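# Stow earphones in the chest drawer and close it

## Task

Place the coiled earphones inside the small chest's open drawer, then push that drawer closed, with the chest still standing upright at the end.

## Robot and tools

Robot: two seven-joint Franka FR3 arms, left_arm and right_arm, each carrying a Robotiq 140 two-finger gripper with a wrist camera. left_arm sits on the +y side with its base near (+0.030, +0.335, +0.013) m; right_arm's base is near (+0.032, -0.433, +0.013) m. The left gripper has rigid fingers. The right gripper's fingers can hinge: a part held near the fingertip quarter of the pads is squeezed normally, but deeper toward the palm the fingers may wrap, grip loosely, squeeze harder than asked, or release. A right fingertip jammed into a surface folds easily unless the fingers are fully shut, which can spoil the next grasp.

Frames: reported hand positions (metres) and quaternions (wxyz) use the scene frame: origin on the table surface midway between the arms, +x out over the table, +z up, +y toward left_arm. Arm names do not match image sides. Offsets you send are along the gripper's own axes: +z points along the fingers, the fingers open and close along y. end_effector_position is the point between the pads when closed; fingertips extend about 33 mm past it (less, down to 9 mm, when wide open). Printed poses may be off by a few centimetres.

Row layout (shared by execute_actions and move): 18 numbers, each in [-1, 1]. First left_arm: dx, dy, dz, rx, ry, rz, then left gripper position, force_limit, speed; then the same nine for right_arm. Always send all 18. The six pose numbers are an offset, not a pose, measured from that arm's Hand target at the start of the action or move, along the Hand target's own axes; 1.0 equals 0.6 m or 180 degrees, and rx, ry, rz form one rotation vector. Sending six zeros re-requests the current Hand target. The three gripper numbers are absolute commands: position +1 fully open (140 mm), about -0.8 pads touching, -1 close until blocked; force_limit from -1 (about 14 N) to +1 (about 58 N); speed -1 slow (about 30 mm/s) to +1 fast (about 250 mm/s). A fast close grips much harder. To keep a gripper unchanged, repeat the last three numbers you sent; a 0 is itself a command.

execute_actions(actions, cameras): actions is a list of actions; each action is a list of up to 15 rows, one per 1/30 s control step; a short action repeats its final row. Every row in an action counts from the same start pose, not from the row before; the next action starts from the new Hand target, so repeating an offset moves further. An empty actions list returns state plus all camera images. cameras: list of names, ["all"] or [].

move(target, speed, blend, blocking, cameras): target is one 18-number row or a list of up to 15 rows; every row is an offset from the same starting Hand targets. The grippers travel in straight lines without avoiding obstacles, all paths finishing together, capped at 10 s. speed is the peak path speed in m/s (0.002 to 2, default 0.25). blend is a corner-rounding radius in metres (0 means stop at each waypoint). blocking=false returns after about 0.5 s while motion continues. The result adds a move: line such as done, off_target, moving, held or fault, plus limits (paced = clipped, held = steps withheld).

wait(seconds 0 to 10) lets time pass; stop brakes a running move; zoom_image(camera, region [x0, y0, x1, y1], at most 504 px per side) enlarges part of the latest image from cam_head_left, cam_head_right, cam_left_wrist or cam_right_wrist (all 672x504); clear_fault(arm) releases a torque or force fault that a result has reported; read_manual gives licence text only; finished_scene(scene) ends the scene irreversibly.

Controller: each step the commanded pose is clamped to within 70 mm and 16 degrees of the measured pose. Hand target in results is the last command after clamping; grippers often rest a little short of it, so send the remaining distance again as an offset. Big wrist rotations may swing the elbow.

Results: object_status 0 moving, 1 blocked while opening, 2 blocked while closing (what you want after a grasp), 3 reached target or pads met (maybe empty). position_measured is in counts: 3 open, about 75 = 100 mm, 139 = 60 mm, 200 = 20 mm, 230 pads touching. To grip harder, raise force_limit and nudge position (-1 to -0.98). To loosen, open and close again slowly. Also reported: joint positions, joint torques, external torques, flange force along gripper axes (includes held weight and some error), step positions, MOTOR HOT warnings.

Avoid: contact torques at the limits (85 N m big joints, 11 N m wrist joints) or 85 N net outside force, which freeze the arm until clear_fault; joints near range ends or moving too fast; grippers or wrist cameras touching each other, or one gripper closing on the other's fingers; dropping or flinging parts, releasing moving parts, hitting fixed or heavy items, hard squeezes on parts still resting on something, anything leaving the table, and tipping the chest. Long stretched or loaded holds heat motors and can brake an arm for 30 to 60 s. Loose objects may occasionally get nudged by outside forces.

Each tool is called by a JSON object that holds its "api" and its "payload".

## Session

{"api": "execute_actions", "payload": {"actions": []}}

Scene clock: 0.00 s.
left_arm: end_effector_position=(+0.2611, +0.4436, +0.1447) position_measured=3 object_status=3 end_effector_quat_wxyz=(+0.134, +0.864, +0.384, -0.297) | right_arm: end_effector_position=(+0.3628, -0.2823, +0.1824) position_measured=3 object_status=3 end_effector_quat_wxyz=(+0.574, +0.523, -0.476, +0.414)
Joint positions: left_arm=[0.636 -0.11 -0.024 -2.486 -0.147 1.724 -1.726] | right_arm=[0.935 0.762 0.009 -1.719 -0.616 1.002 1.006]
Joint velocities: within noise
Joint torques (N m): no reading
External joint torques (N m): no reading
Flange force (N): no reading
Hand target: left_arm +0.2611, +0.4436, +0.1447; +0.134, +0.864, +0.384, -0.297 | right_arm +0.3628, -0.2823, +0.1824; +0.574, +0.523, -0.476, +0.414
Tool commands: left_gripper/position=+1.0 left_gripper/force_limit=+1.0 left_gripper/speed=+1.0 right_gripper/position=+1.0 right_gripper/force_limit=+1.0 right_gripper/speed=+1.0

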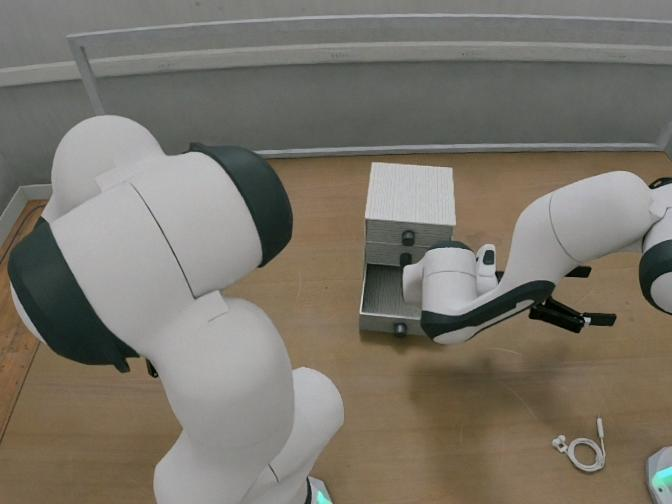

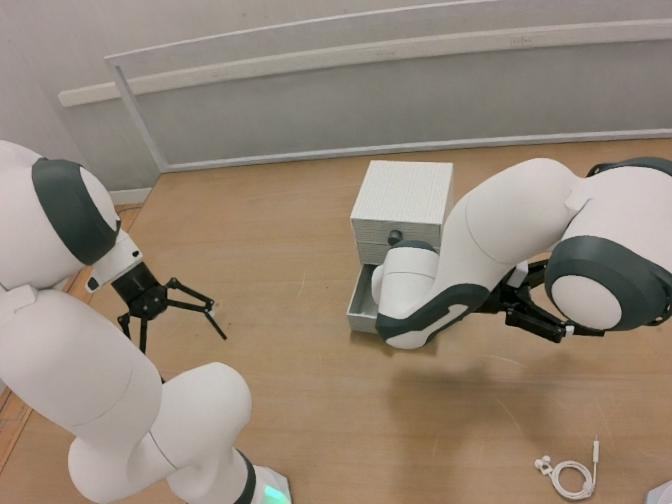

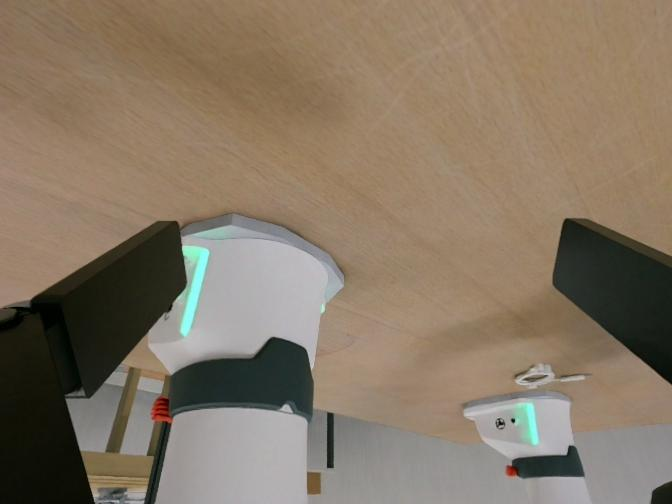

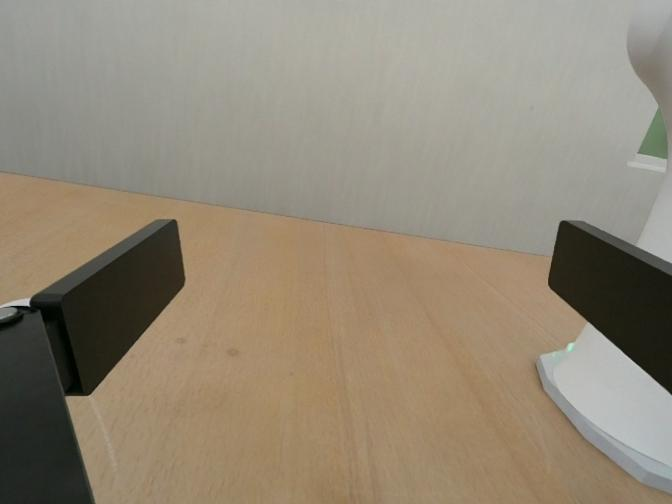

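{"api": "move", "payload": {"target": [0,0,0,0,0,0,1,1,1,0.326,0.069,0,0.08,-0.494,0.024,1,1,1], "cameras": ["all"]}}

Scene clock: 24.17 s.
left_arm: end_effector_position=(+0.2611, +0.4436, +0.1447) position_measured=3 object_status=3 end_effector_quat_wxyz=(+0.134, +0.864, +0.384, -0.297) | right_arm: end_effector_position=(+0.3625, -0.2832, +0.3817) position_measured=3 object_status=3 end_effector_quat_wxyz=(+0.002, +0.704, -0.710, +0.001)
Joint positions: left_arm=[0.636 -0.11 -0.024 -2.486 -0.147 1.724 -1.726] | right_arm=[0.795 -0.641 -0.271 -2.266 -0.163 1.639 0.603]
Joint velocities: left_arm=[within noise] | right_arm=[-0.001 -0.001 0 0 0.002 0 -0.005]
Joint torques (N m): left_arm=[0.36 -24.1 0.32 18.76 0.42 0.6 -0.16] | right_arm=[0.7 -8.6 4.25 23.99 0.88 2.67 -0.14]
External joint torques (N m): left_arm=[0.32 -0.6 0.28 -0.84 0.01 0.06 -0.14] | right_arm=[0.62 0.59 -0.19 -0.05 0.13 0.15 -0.14]
Flange force (N): left_arm=[-3.5 -1.4 2.3] | right_arm=[-1.2 -2.1 0.2]
Hand target: left_arm +0.2611, +0.4436, +0.1447; +0.134, +0.864, +0.384, -0.297 | right_arm +0.3626, -0.2823, +0.3823; -0.001, +0.707, -0.708, +0.000
Off the commanded pose: left_arm 0.000 m, 0 deg | right_arm 0.001 m, 0 deg.
move: done

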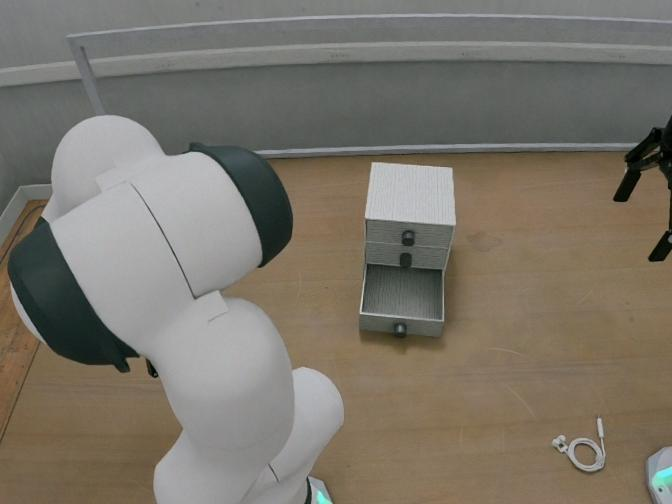

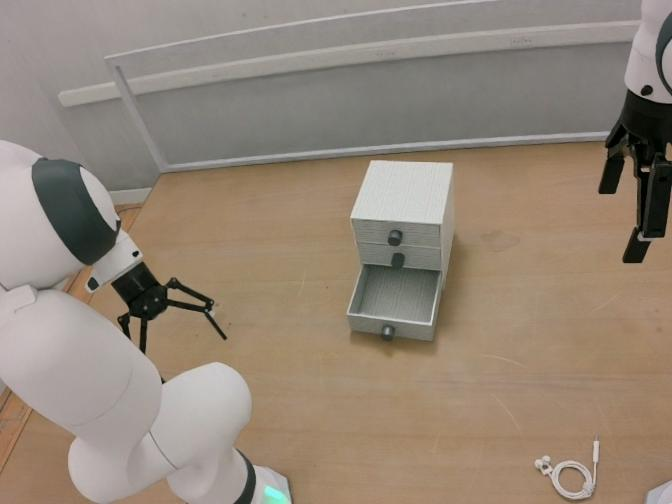

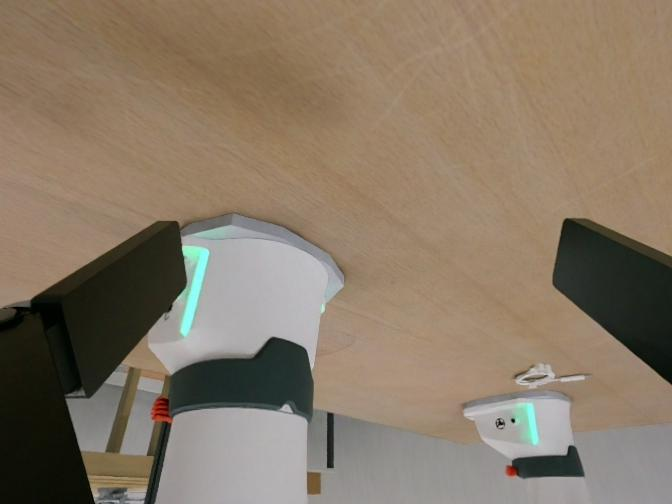

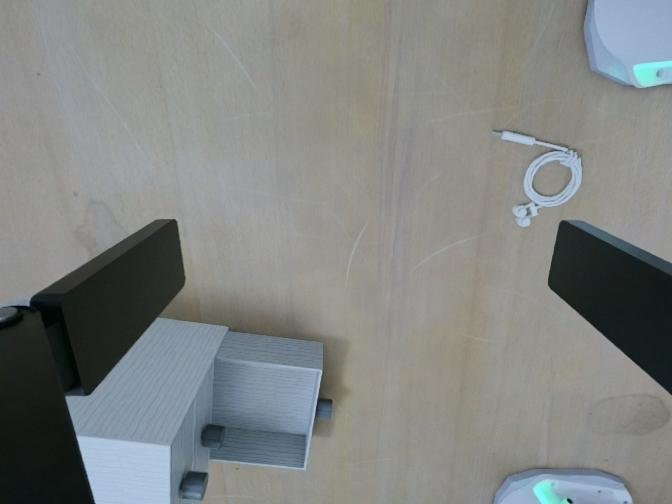

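{"api": "move", "payload": {"target": [-0.667,0.592,0.158,0.0894,0.198,0.256,1,1,1,0.633,0,0,0,0,0,1,1,1], "cameras": ["all"]}}

Scene clock: 56.67 s.
left_arm: end_effector_position=(+0.2758, -0.0711, +0.3178) position_measured=3 object_status=3 end_effector_quat_wxyz=(+0.001, +1.000, -0.003, +0.000) | right_arm: end_effector_position=(+0.3623, -0.6613, +0.3819) position_measured=3 object_status=3 end_effector_quat_wxyz=(-0.001, +0.704, -0.710, +0.000)
Joint positions: left_arm=[0.257 -0.635 -1.03 -2.113 -0.542 1.727 -2.148] | right_arm=[0.736 -0.966 -0.835 -2.124 -0.667 1.401 0.056]
Joint velocities: left_arm=[within noise] | right_arm=[-0.001 0 0 0 0.001 0 -0.006]
Joint torques (N m): left_arm=[0.77 1.15 16.16 20.42 0.91 2.53 -0.35] | right_arm=[0.76 10.29 18.55 18.24 0.62 2.17 -0.17]
External joint torques (N m): left_arm=[0.8 -1.13 0.6 -0.79 -0.01 -0.08 -0.35] | right_arm=[0.7 0.55 -0.01 0.67 -0.13 -0.4 -0.17]
Flange force (N): left_arm=[-2.7 -3.7 0.9] | right_arm=[1.7 -3.6 -3.4]
Hand target: left_arm +0.2749, -0.0712, +0.3181; +0.000, +1.000, +0.001, +0.000 | right_arm +0.3619, -0.6621, +0.3820; -0.001, +0.707, -0.708, +0.000
Off the commanded pose: left_arm 0.001 m, 0 deg | right_arm 0.001 m, 0 deg.
move: done

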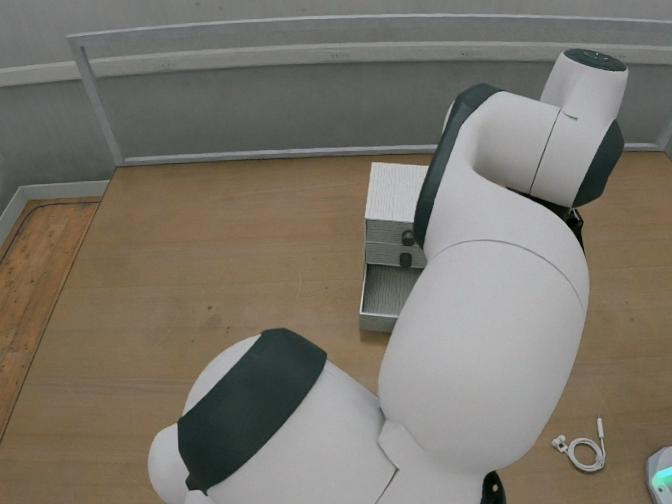

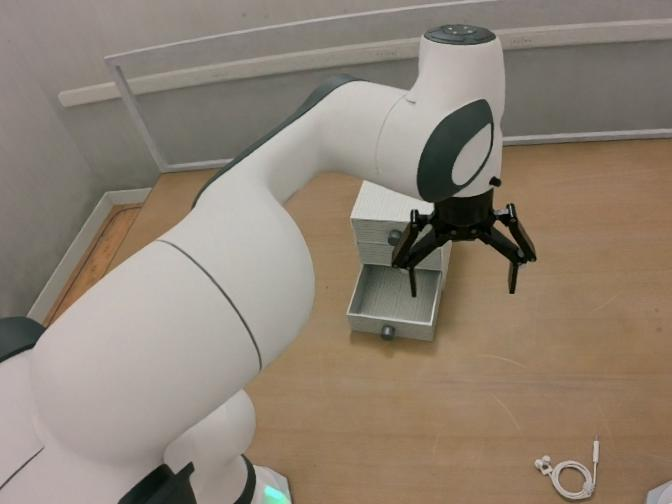

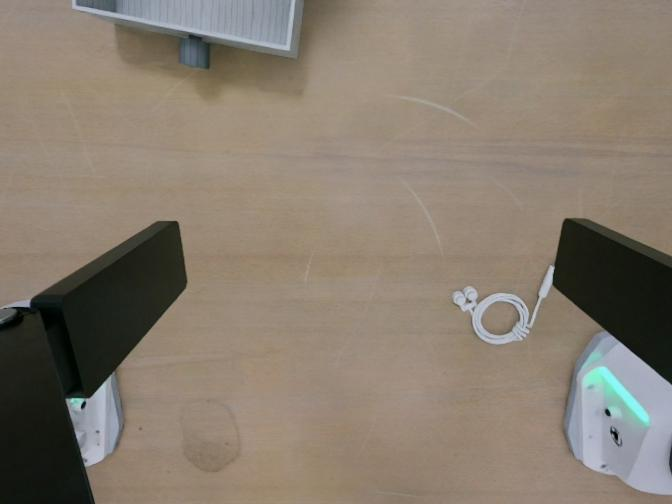

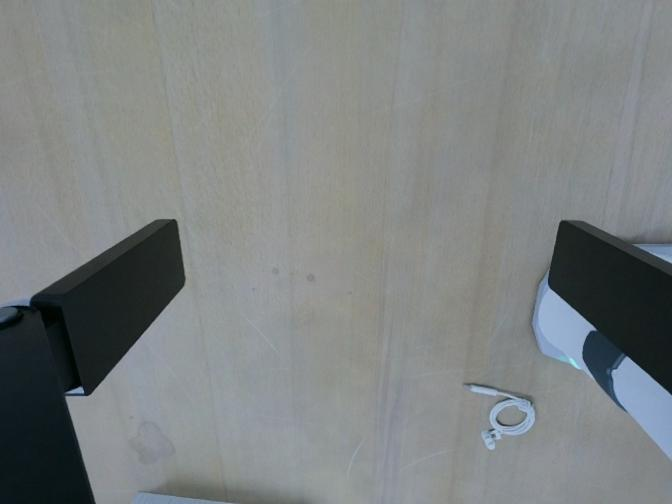

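{"api": "move", "payload": {"target": [-0.225,0.265,0.23,0,0,0,-0.4,-1,0,0,0,0,0,0,0,1,1,1], "cameras": ["cam_left_wrist","cam_head_right"]}}

Scene clock: 65.37 s.
left_arm: end_effector_position=(+0.1400, -0.2299, +0.1799) position_measured=179 object_status=3 end_effector_quat_wxyz=(+0.000, +1.000, -0.004, +0.000) | right_arm: end_effector_position=(+0.3623, -0.6613, +0.3819) position_measured=3 object_status=3 end_effector_quat_wxyz=(-0.001, +0.705, -0.709, +0.000)
Joint positions: left_arm=[0.484 -0.755 -1.636 -1.981 -0.81 1.909 -2.407] | right_arm=[0.736 -0.966 -0.835 -2.124 -0.667 1.401 0.053]
Joint velocities: left_arm=[0 0 -0.001 -0.001 0 0 -0.005] | right_arm=[within noise]
Joint torques (N m): left_arm=[0.71 20.42 23.35 16.64 0.46 2.72 -0.32] | right_arm=[0.09 10.89 18.72 18.21 0.88 2.34 -0.26]
External joint torques (N m): left_arm=[0.72 -0.85 1.48 -0.67 -0.43 0.15 -0.32] | right_arm=[0.08 1.16 0.22 0.63 0.14 -0.22 -0.26]
Flange force (N): left_arm=[-0.4 -3.1 -0.2] | right_arm=[1.2 -3.4 -3.8]
Hand target: left_arm +0.1400, -0.2305, +0.1804; +0.000, +1.000, +0.001, +0.000 | right_arm +0.3619, -0.6621, +0.3820; -0.001, +0.707, -0.708, +0.000
Off the commanded pose: left_arm 0.001 m, 1 deg | right_arm 0.001 m, 0 deg.
move: done
Images, in order (width x height): cam_head_right 672x504, cam_left_wrist 672x504.

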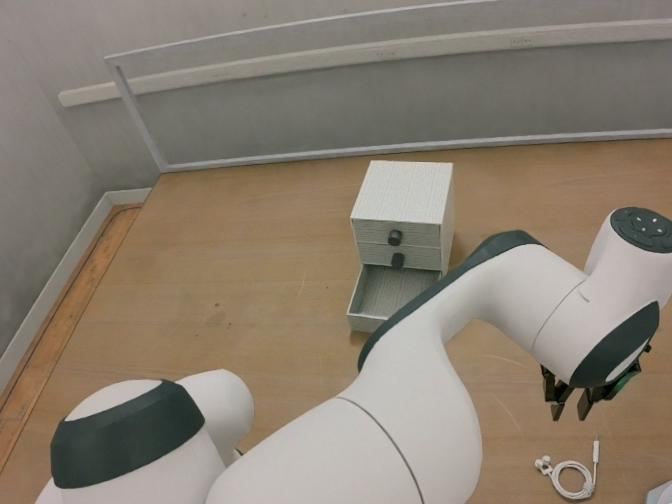

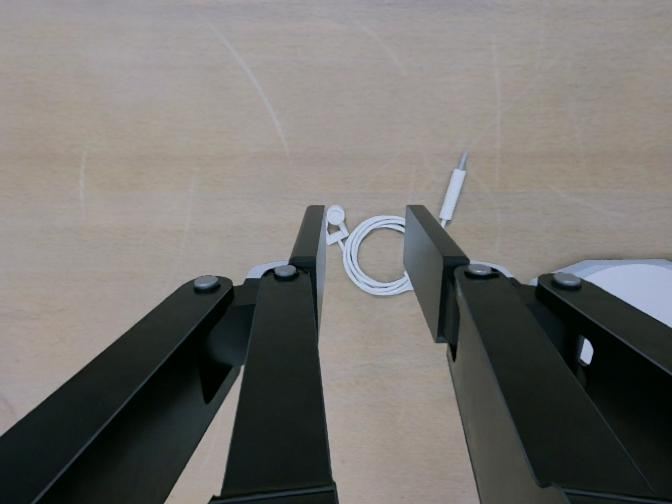

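{"api": "move", "payload": {"target": [-0.112,0.0095,0.223,0,0,0,-0.463,-1,0,0,0,0,0,0,0,1,1,1], "cameras": ["cam_left_wrist","cam_head_right"], "speed": 0.15}}

{"api": "zoom_image", "payload": {"camera": "cam_left_wrist", "region": [240, 120, 490, 310]}}

Scene clock: 81.97 s.
left_arm: end_effector_position=(+0.0712, -0.2340, +0.0457) position_measured=188 object_status=3 end_effector_quat_wxyz=(-0.003, +1.000, -0.003, -0.002) | right_arm: end_effector_position=(+0.3623, -0.6613, +0.3819) position_measured=3 object_status=3 end_effector_quat_wxyz=(-0.001, +0.705, -0.709, +0.000)
Joint positions: left_arm=[0.493 -0.897 -1.885 -2.059 -1.037 2.095 -2.416] | right_arm=[0.736 -0.966 -0.835 -2.124 -0.667 1.401 0.053]
Joint velocities: left_arm=[-0.001 -0.001 0.001 -0.001 -0.003 0.003 -0.002] | right_arm=[within noise]
Joint torques (N m): left_arm=[0.52 26.77 25.46 12.43 0.41 2.97 -0.26] | right_arm=[0.17 10.9 18.75 18.22 0.88 2.34 -0.22]
External joint torques (N m): left_arm=[0.59 -0.48 1.89 -0.7 -0.4 0.43 -0.25] | right_arm=[0.09 1.07 0.15 0.64 0.14 -0.23 -0.22]
Flange force (N): left_arm=[0.3 -3.3 -1.7] | right_arm=[1.3 -3.3 -3.7]
Hand target: left_arm +0.0727, -0.2364, +0.0466; +0.000, +1.000, +0.001, +0.000 | right_arm +0.3619, -0.6621, +0.3820; -0.001, +0.707, -0.708, +0.000
Off the commanded pose: left_arm 0.003 m, 1 deg | right_arm 0.001 m, 0 deg.
move: done
Images, in order (width x height): cam_head_right 672x504, cam_left_wrist 672x504.

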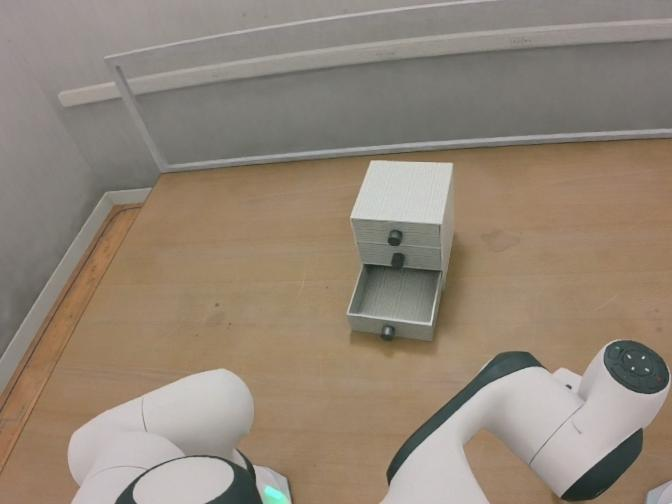

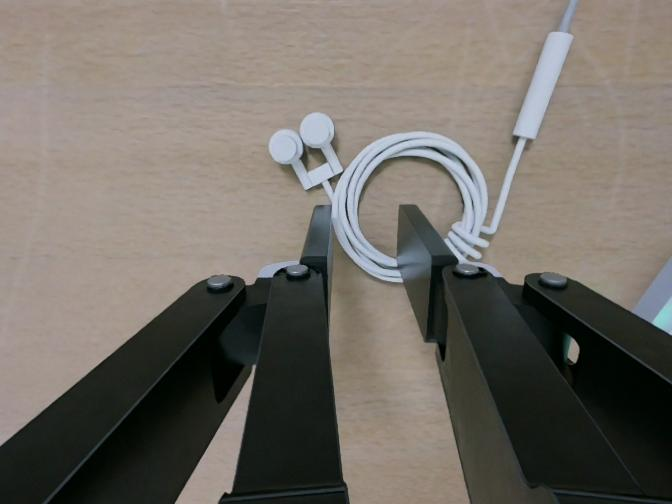

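Scaled by 2.016 from the camera's 672x504 image, which has a finer 960x720 frame.

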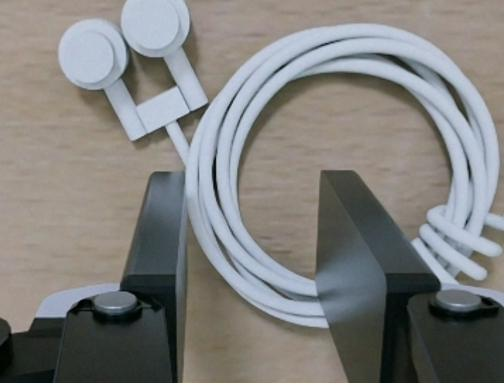

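{"api": "move", "payload": {"target": [0.006,0,0.0165,0,0,0,-0.463,-1,0,0,0,0,0,0,0,1,1,1], "cameras": ["cam_left_wrist"], "speed": 0.03}}

{"api": "zoom_image", "payload": {"camera": "cam_left_wrist", "region": [240, 120, 490, 310]}}

Scene clock: 93.40 s.
left_arm: end_effector_position=(+0.0758, -0.2343, +0.0365) position_measured=188 object_status=3 end_effector_quat_wxyz=(-0.002, +1.000, +0.003, -0.001) | right_arm: end_effector_position=(+0.3623, -0.6613, +0.3819) position_measured=3 object_status=3 end_effector_quat_wxyz=(-0.001, +0.705, -0.709, +0.000)
Joint positions: left_arm=[0.513 -0.909 -1.905 -2.057 -1.053 2.108 -2.414] | right_arm=[0.736 -0.966 -0.835 -2.124 -0.667 1.401 0.053]
Joint velocities: left_arm=[0.002 0 -0.002 0 -0.001 0.006 0.001] | right_arm=[within noise]
Joint torques (N m): left_arm=[0.8 27.37 24.85 12.24 0.35 2.98 0.11] | right_arm=[0.07 10.9 18.67 18.22 0.9 2.33 -0.21]
External joint torques (N m): left_arm=[0.79 -0.46 1.09 -0.6 -0.46 0.42 0.11] | right_arm=[-0.02 1.08 0.02 0.63 0.15 -0.24 -0.21]
Flange force (N): left_arm=[1.4 -1.6 0.6] | right_arm=[1.4 -3.3 -3.5]
Hand target: left_arm +0.0763, -0.2364, +0.0367; +0.000, +1.000, +0.001, +0.000 | right_arm +0.3619, -0.6621, +0.3820; -0.001, +0.707, -0.708, +0.000
Off the commanded pose: left_arm 0.002 m, 0 deg | right_arm 0.001 m, 0 deg.
move: done
Images, in order (width x height): cam_left_wrist 672x504.

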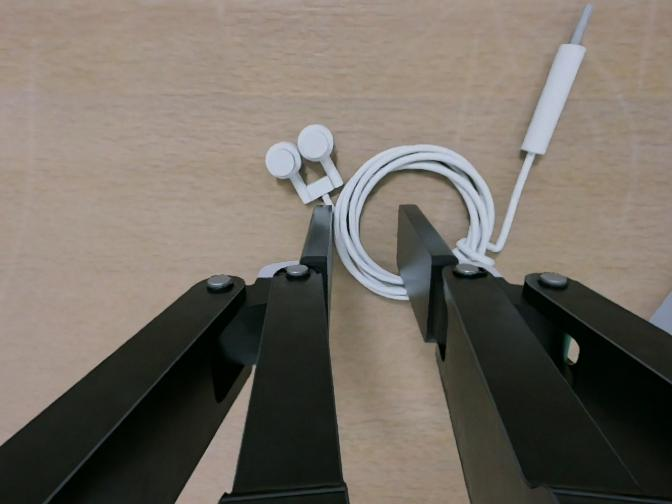

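Scaled by 2.016 from the camera's 672x504 image, which has a finer 960x720 frame.

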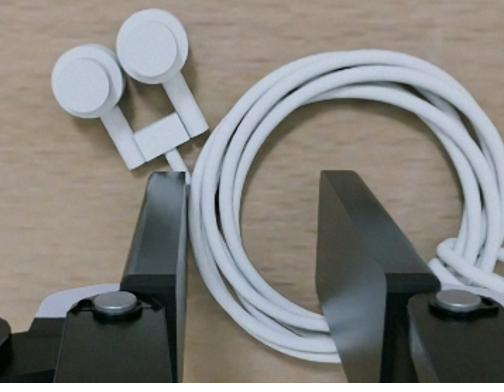

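{"api": "move", "payload": {"target": [0,0,0.004,0,0,0,-0.463,-1,-1,0,0,0,0,0,0,1,1,1], "speed": 0.02}}

{"api": "move", "payload": {"target": [0,0,0,0,0,0,-1,0.3,-1,0,0,0,0,0,0,1,1,1], "cameras": ["cam_left_wrist"]}}

{"api": "wait", "payload": {"seconds": 1}}

Scene clock: 100.37 s.
left_arm: end_effector_position=(+0.0757, -0.2344, +0.0342) position_measured=188 object_status=3 end_effector_quat_wxyz=(-0.002, +1.000, +0.003, -0.001) | right_arm: end_effector_position=(+0.3623, -0.6613, +0.3819) position_measured=3 object_status=3 end_effector_quat_wxyz=(-0.001, +0.705, -0.709, +0.000)
Joint positions: left_arm=[0.517 -0.909 -1.911 -2.057 -1.055 2.113 -2.413] | right_arm=[0.736 -0.966 -0.835 -2.124 -0.667 1.401 0.053]
Joint velocities: left_arm=[0.003 0 -0.002 0 0 0.004 0.001] | right_arm=[within noise]
Joint torques (N m): left_arm=[0.94 27.42 25.2 12.13 0.43 2.99 0.09] | right_arm=[0.12 10.89 18.73 18.22 0.87 2.34 -0.21]
External joint torques (N m): left_arm=[1.14 -0.52 1.6 -0.75 -0.37 0.45 0.09] | right_arm=[0.08 1.1 0.1 0.65 0.13 -0.23 -0.21]
Flange force (N): left_arm=[2.0 -1.8 -0.1] | right_arm=[1.3 -3.5 -3.6]
Hand target: left_arm +0.0763, -0.2364, +0.0343; +0.000, +1.000, +0.001, +0.000 | right_arm +0.3619, -0.6621, +0.3820; -0.001, +0.707, -0.708, +0.000
Off the commanded pose: left_arm 0.002 m, 0 deg | right_arm 0.001 m, 0 deg.
move: done

Scene clock: 101.70 s.
left_arm: end_effector_position=(+0.0759, -0.2349, +0.0342) position_measured=226 object_status=0 end_effector_quat_wxyz=(-0.002, +1.000, +0.003, -0.001) | right_arm: end_effector_position=(+0.3623, -0.6613, +0.3819) position_measured=3 object_status=3 end_effector_quat_wxyz=(-0.001, +0.705, -0.709, +0.000)
Joint positions: left_arm=[0.517 -0.909 -1.912 -2.057 -1.055 2.115 -2.413] | right_arm=[0.736 -0.966 -0.835 -2.124 -0.667 1.401 0.053]
Joint torques (N m): left_arm=[0.73 27.59 24.41 11.79 0.56 2.85 0.07] | right_arm=[0.15 10.89 18.71 18.25 0.9 2.33 -0.23]
External joint torques (N m): left_arm=[0.9 -0.38 0.79 -1.11 -0.23 0.3 0.07] | right_arm=[0.13 1.16 0.11 0.66 0.15 -0.24 -0.23]
Flange force (N): left_arm=[1.5 -2.8 0.6] | right_arm=[1.4 -3.7 -3.8]
Hand target: left_arm +0.0763, -0.2364, +0.0343; +0.000, +1.000, +0.001, +0.000 | right_arm +0.3619, -0.6621, +0.3820; -0.001, +0.707, -0.708, +0.000
Off the commanded pose: left_arm 0.002 m, 0 deg | right_arm 0.001 m, 0 deg.
move: done
Images, in order (width x height): cam_left_wrist 672x504.

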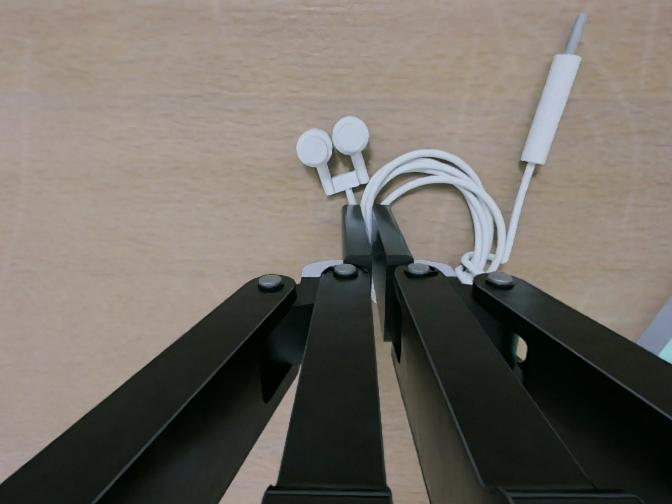

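Scene clock: 102.70 s.
left_arm: end_effector_position=(+0.0759, -0.2349, +0.0342) position_measured=226 object_status=2 end_effector_quat_wxyz=(-0.002, +1.000, +0.003, -0.001) | right_arm: end_effector_position=(+0.3623, -0.6613, +0.3819) position_measured=3 object_status=3 end_effector_quat_wxyz=(-0.001, +0.705, -0.709, +0.000)
Joint positions: left_arm=[0.517 -0.909 -1.912 -2.057 -1.055 2.115 -2.413] | right_arm=[0.736 -0.966 -0.835 -2.124 -0.667 1.401 0.053]
Joint torques (N m): left_arm=[0.7 27.6 24.39 11.82 0.58 2.85 0.09] | right_arm=[0.13 10.89 18.75 18.16 0.9 2.35 -0.19]
External joint torques (N m): left_arm=[0.59 -0.33 0.64 -0.87 -0.23 0.29 0.09] | right_arm=[0.15 1.2 0.19 0.51 0.16 -0.22 -0.19]
Flange force (N): left_arm=[1.0 -2.6 0.5] | right_arm=[1.0 -3.5 -3.5]
Hand target: left_arm +0.0763, -0.2364, +0.0343; +0.000, +1.000, +0.001, +0.000 | right_arm +0.3619, -0.6621, +0.3820; -0.001, +0.707, -0.708, +0.000
Tool commands: left_gripper/position=-1.0 left_gripper/force_limit=+0.3 left_gripper/speed=-1.0 right_gripper/position=+1.0 right_gripper/force_limit=+1.0 right_gripper/speed=+1.0
Off the commanded pose: left_arm 0.002 m, 0 deg | right_arm 0.001 m, 0 deg.
wait: 1.00 s; at rest by 0.17 s

{"api": "move", "payload": {"target": [[0,0,-0.3,0,0,0,-1,0.3,-1,0,0,0,0,0,0,1,1,1],[0.44,-0.527,-0.46,0,0,0,-1,0.3,-1,0,0,0,0,0,0,1,1,1]], "blend": [0.06,0], "cameras": ["all"]}}

{"api": "zoom_image", "payload": {"camera": "cam_head_left", "region": [320, 150, 500, 350]}}

Scene clock: 111.93 s.
left_arm: end_effector_position=(+0.3391, +0.0802, +0.3093) position_measured=226 object_status=2 end_effector_quat_wxyz=(+0.001, +1.000, +0.005, -0.002) | right_arm: end_effector_position=(+0.3623, -0.6613, +0.3819) position_measured=3 object_status=3 end_effector_quat_wxyz=(-0.001, +0.705, -0.709, +0.000)
Joint positions: left_arm=[0.095 -0.637 -0.633 -2.351 -0.371 1.795 -1.933] | right_arm=[0.736 -0.966 -0.835 -2.124 -0.667 1.401 0.053]
Joint velocities: left_arm=[0.001 0.002 0.001 0 -0.001 0.001 0.006] | right_arm=[within noise]
Joint torques (N m): left_arm=[-0.14 -5.92 10.89 22.21 1.29 2.78 0.07] | right_arm=[0.14 10.88 18.76 18.18 0.89 2.36 -0.21]
External joint torques (N m): left_arm=[-0.18 0.35 1.17 -0.84 0.41 0.18 0.07] | right_arm=[0.11 1.12 0.16 0.64 0.15 -0.2 -0.21]
Flange force (N): left_arm=[-0.8 -3.4 1.3] | right_arm=[1.2 -3.5 -3.7]
Hand target: left_arm +0.3401, +0.0803, +0.3099; +0.000, +1.000, +0.001, +0.000 | right_arm +0.3619, -0.6621, +0.3820; -0.001, +0.707, -0.708, +0.000
Off the commanded pose: left_arm 0.001 m, 1 deg | right_arm 0.001 m, 0 deg.
move: done

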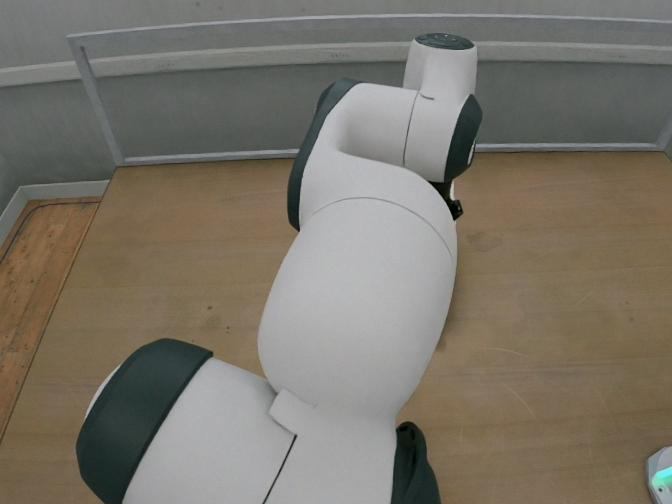

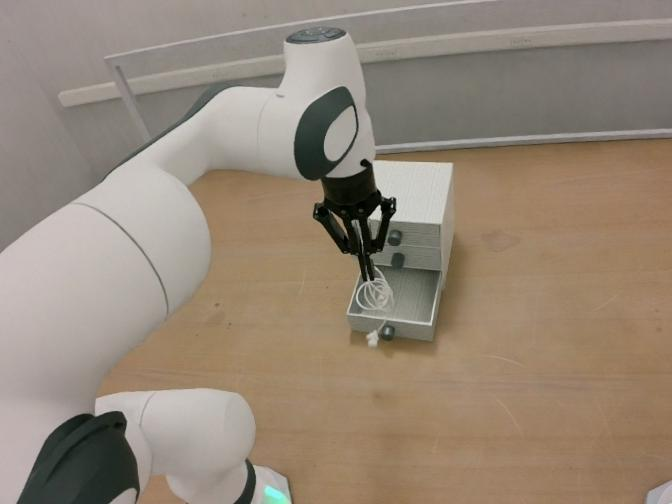

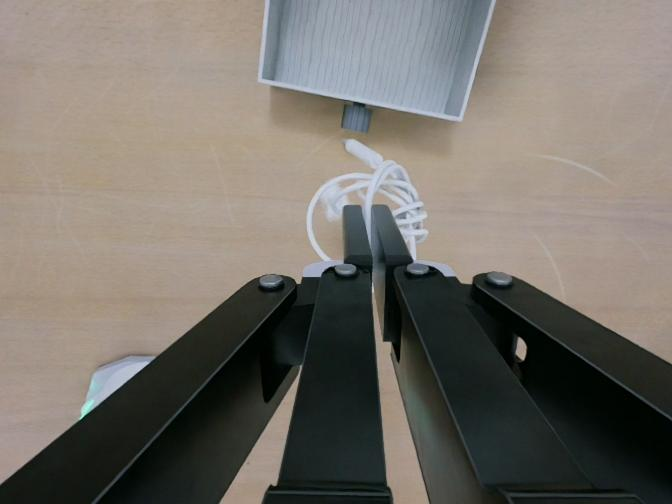

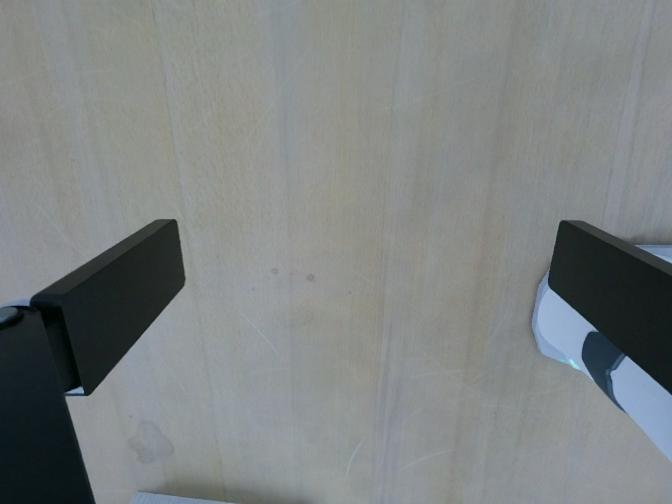

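Scaled by 2.520 from the camera's 672x504 image, which has a finer 960x720 frame.

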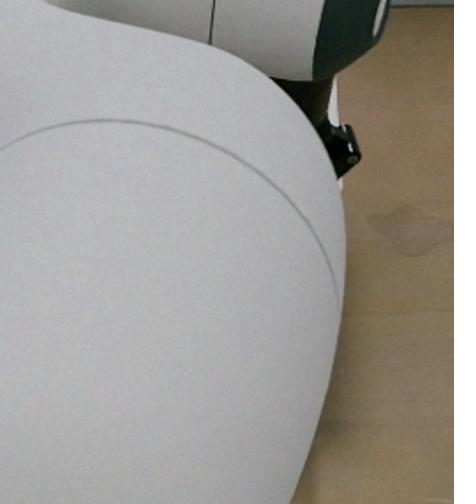

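{"api": "move", "payload": {"target": [0.05,0.01,-0.2,0,0,0,-1,0.3,-1,0,0,0,0,0,0,1,1,1], "cameras": ["cam_left_wrist","cam_head_right"]}}

Scene clock: 126.53 s.
left_arm: end_effector_position=(+0.3708, +0.0736, +0.4298) position_measured=226 object_status=2 end_effector_quat_wxyz=(+0.002, +1.000, -0.003, +0.001) | right_arm: end_effector_position=(+0.3623, -0.6613, +0.3819) position_measured=3 object_status=3 end_effector_quat_wxyz=(-0.001, +0.705, -0.709, +0.000)
Joint positions: left_arm=[0.163 -0.505 -0.602 -1.962 -0.281 1.539 -1.956] | right_arm=[0.736 -0.966 -0.835 -2.124 -0.667 1.401 0.053]
Joint velocities: left_arm=[0 0 -0.002 0 -0.001 -0.005 -0.004] | right_arm=[within noise]
Joint torques (N m): left_arm=[0.51 -8.94 8.83 22.19 1.19 2.68 -0.4] | right_arm=[0.17 10.9 18.76 18.21 0.89 2.34 -0.2]
External joint torques (N m): left_arm=[0.52 -0.06 0.4 -0.67 0.29 0.06 -0.4] | right_arm=[0.01 1.04 0.19 0.76 0.13 -0.22 -0.2]
Flange force (N): left_arm=[-0.9 -1.1 1.7] | right_arm=[1.3 -3.3 -3.9]
Hand target: left_arm +0.3702, +0.0744, +0.4299; +0.000, +1.000, +0.001, +0.000 | right_arm +0.3619, -0.6621, +0.3820; -0.001, +0.707, -0.708, +0.000
Off the commanded pose: left_arm 0.001 m, 0 deg | right_arm 0.001 m, 0 deg.
move: done
Images, in order (width x height): cam_head_right 672x504, cam_left_wrist 672x504.

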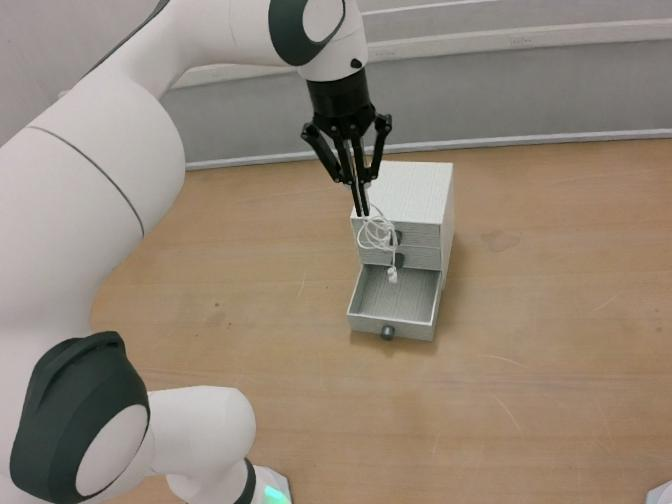

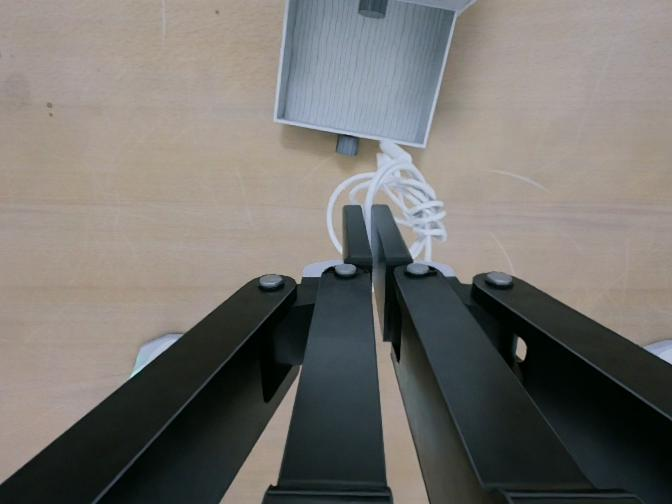

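{"api": "move", "payload": {"target": [0.147,-0.018,0.13,0,0,0.5,-1,0.3,-1,0,0,0,0,0,0,1,1,1], "cameras": ["all"]}}

Scene clock: 143.97 s.
left_arm: end_effector_position=(+0.4574, +0.0856, +0.3520) position_measured=226 object_status=2 end_effector_quat_wxyz=(+0.001, +0.710, -0.704, -0.001) | right_arm: end_effector_position=(+0.3623, -0.6613, +0.3819) position_measured=3 object_status=3 end_effector_quat_wxyz=(-0.001, +0.705, -0.709, +0.000)
Joint positions: left_arm=[-0.28 -0.214 -0.222 -1.993 -0.049 1.781 -0.497] | right_arm=[0.736 -0.966 -0.835 -2.124 -0.667 1.401 0.053]
Joint velocities: left_arm=[0.001 0 -0.001 -0.001 0 0.001 0.006] | right_arm=[within noise]
Joint torques (N m): left_arm=[-0.03 -25.21 2.21 23.41 0.75 2.97 0.01] | right_arm=[0.16 10.84 18.76 18.19 0.91 2.35 -0.23]
External joint torques (N m): left_arm=[-0.16 -0.74 0.74 -1.28 -0.01 0.37 0.01] | right_arm=[0.18 1.11 0.28 0.63 0.17 -0.2 -0.23]
Flange force (N): left_arm=[-4.0 5.4 4.2] | right_arm=[1.0 -3.4 -3.8]
Hand target: left_arm +0.4583, +0.0853, +0.3518; +0.001, +0.708, -0.707, +0.000 | right_arm +0.3619, -0.6621, +0.3820; -0.001, +0.707, -0.708, +0.000
Off the commanded pose: left_arm 0.001 m, 0 deg | right_arm 0.001 m, 0 deg.
move: done

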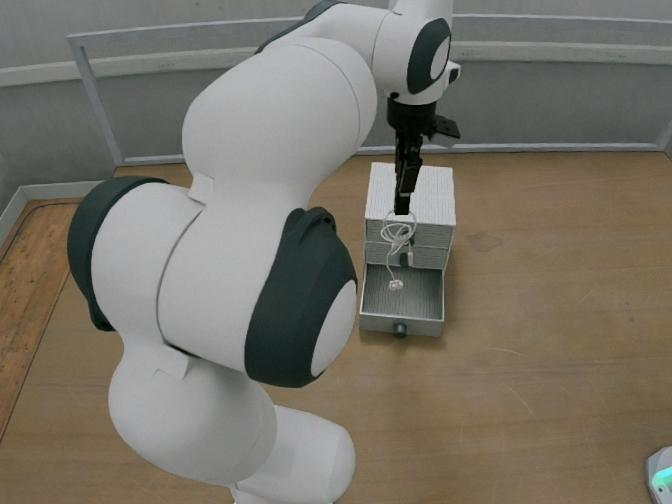

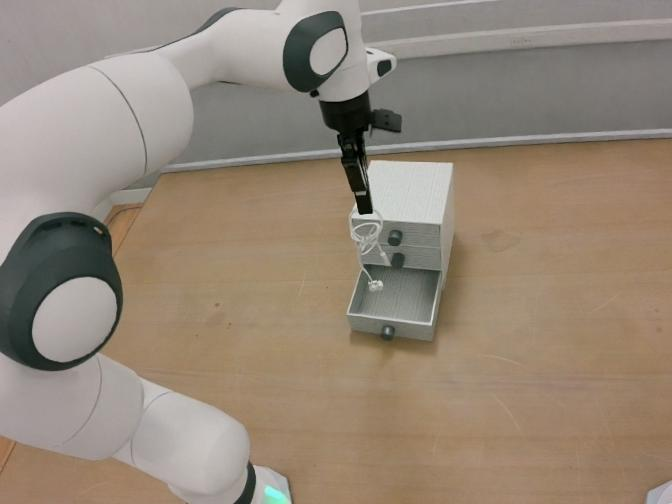

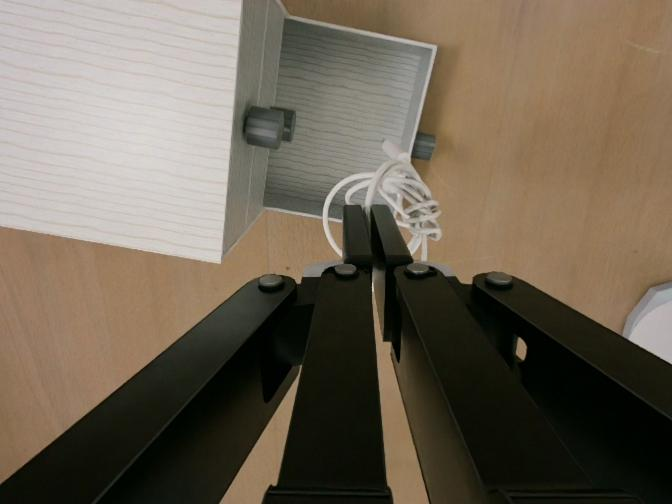

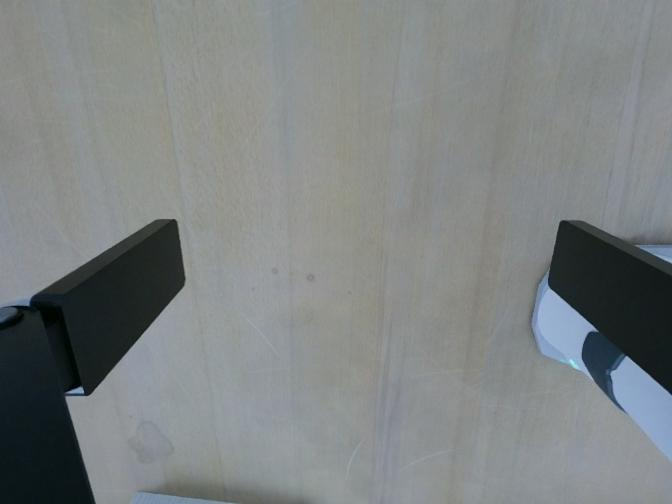

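{"api": "move", "payload": {"target": [-0.005,0.005,0.395,0,0,0,-1,0.3,-1,0,0,0,0,0,0,1,1,1], "cameras": ["all"], "speed": 0.15}}

{"api": "zoom_image", "payload": {"camera": "cam_head_right", "region": [280, 140, 480, 360]}}

Scene clock: 157.07 s.
left_arm: end_effector_position=(+0.4541, +0.0889, +0.1150) position_measured=226 object_status=2 end_effector_quat_wxyz=(+0.002, +0.706, -0.708, -0.002) | right_arm: end_effector_position=(+0.3623, -0.6613, +0.3819) position_measured=3 object_status=3 end_effector_quat_wxyz=(-0.001, +0.705, -0.709, +0.000)
Joint positions: left_arm=[-0.283 0.004 -0.24 -2.397 -0.003 2.396 -0.52] | right_arm=[0.736 -0.966 -0.835 -2.124 -0.667 1.401 0.053]
Joint velocities: left_arm=[0.001 0.001 0 -0.001 -0.001 0.003 -0.004] | right_arm=[within noise]
Joint torques (N m): left_arm=[0.43 -28.83 0.38 20.52 0.95 2.82 -0.31] | right_arm=[0.18 10.87 18.72 18.18 0.9 2.35 -0.24]
External joint torques (N m): left_arm=[0.26 -0.15 0.23 -0.8 0.43 0.23 -0.31] | right_arm=[0.16 1.11 0.09 0.57 0.15 -0.22 -0.24]
Flange force (N): left_arm=[-1.2 2.3 1.4] | right_arm=[1.3 -3.6 -3.5]
Hand target: left_arm +0.4551, +0.0881, +0.1148; +0.001, +0.708, -0.707, +0.000 | right_arm +0.3619, -0.6621, +0.3820; -0.001, +0.707, -0.708, +0.000
Off the commanded pose: left_arm 0.001 m, 0 deg | right_arm 0.001 m, 0 deg.
move: done

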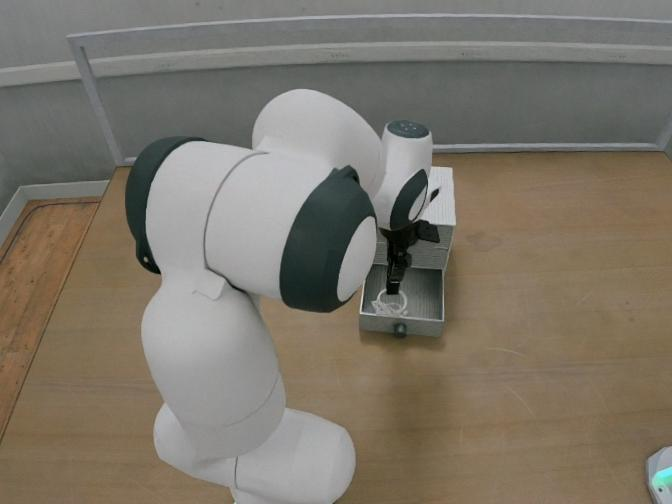

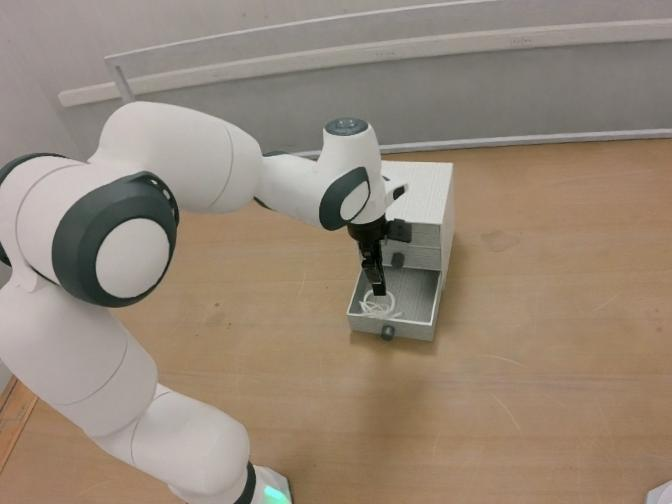

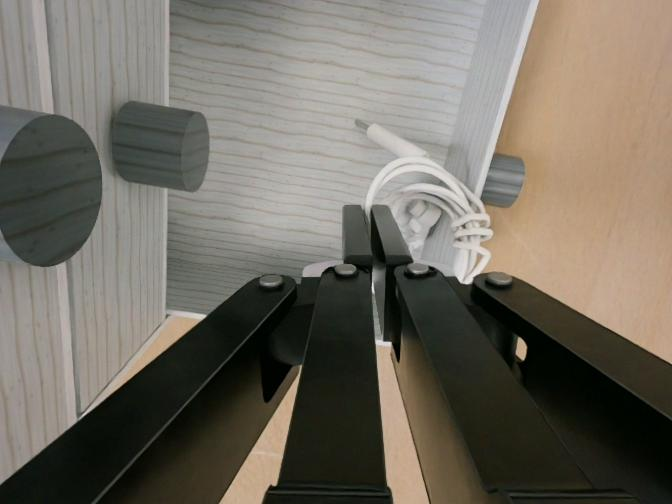

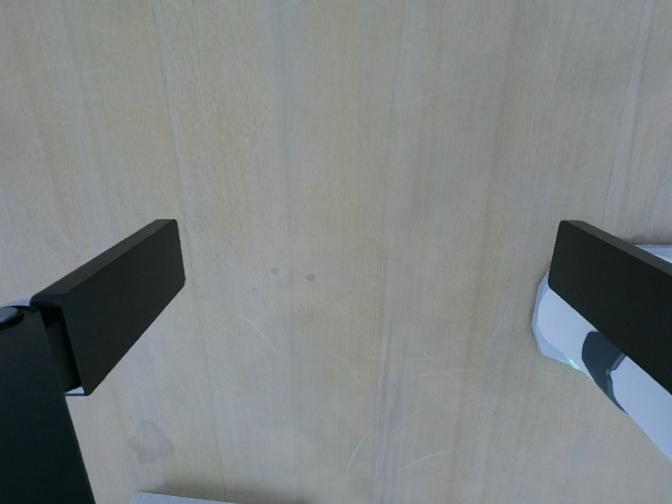

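Scaled by 2.291 from the camera's 672x504 image, which has a finer 960x720 frame.

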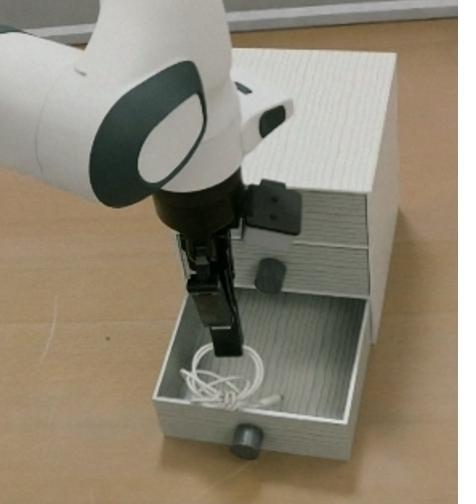

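{"api": "move", "payload": {"target": [[0,-0.013,0.045,0,0,0,-1,0.3,-1,0,0,0,0,0,0,1,1,1],[0,-0.013,0.0451,0,0,0,-0.55,0.3,-1,0,0,0,0,0,0,1,1,1]], "cameras": ["cam_left_wrist"], "speed": 0.08}}

Scene clock: 163.67 s.
left_arm: end_effector_position=(+0.4607, +0.0881, +0.0873) position_measured=199 object_status=0 end_effector_quat_wxyz=(+0.002, +0.706, -0.709, -0.002) | right_arm: end_effector_position=(+0.3623, -0.6613, +0.3819) position_measured=3 object_status=3 end_effector_quat_wxyz=(-0.001, +0.705, -0.709, +0.000)
Joint positions: left_arm=[-0.282 0.077 -0.235 -2.392 0.024 2.462 -0.533] | right_arm=[0.736 -0.966 -0.835 -2.124 -0.667 1.401 0.053]
Joint torques (N m): left_arm=[0.46 -30.53 0.41 20.09 0.9 2.95 -0.32] | right_arm=[0.15 10.9 18.77 18.2 0.89 2.34 -0.19]
External joint torques (N m): left_arm=[0.4 -0.06 0.82 -0.51 0.41 0.35 -0.32] | right_arm=[0.18 1.18 0.19 0.54 0.16 -0.23 -0.19]
Flange force (N): left_arm=[-1.2 1.1 1.6] | right_arm=[1.0 -3.5 -3.6]
Hand target: left_arm +0.4629, +0.0881, +0.0877; +0.001, +0.708, -0.707, +0.000 | right_arm +0.3619, -0.6621, +0.3820; -0.001, +0.707, -0.708, +0.000
Off the commanded pose: left_arm 0.002 m, 0 deg | right_arm 0.001 m, 0 deg.
move: done
Images, in order (width x height): cam_left_wrist 672x504.

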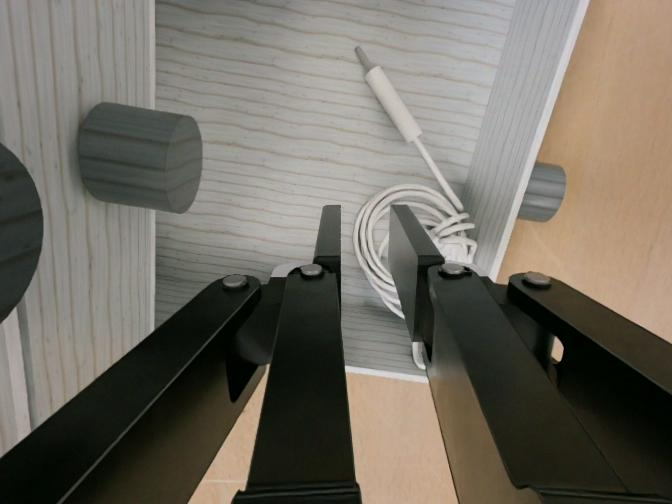

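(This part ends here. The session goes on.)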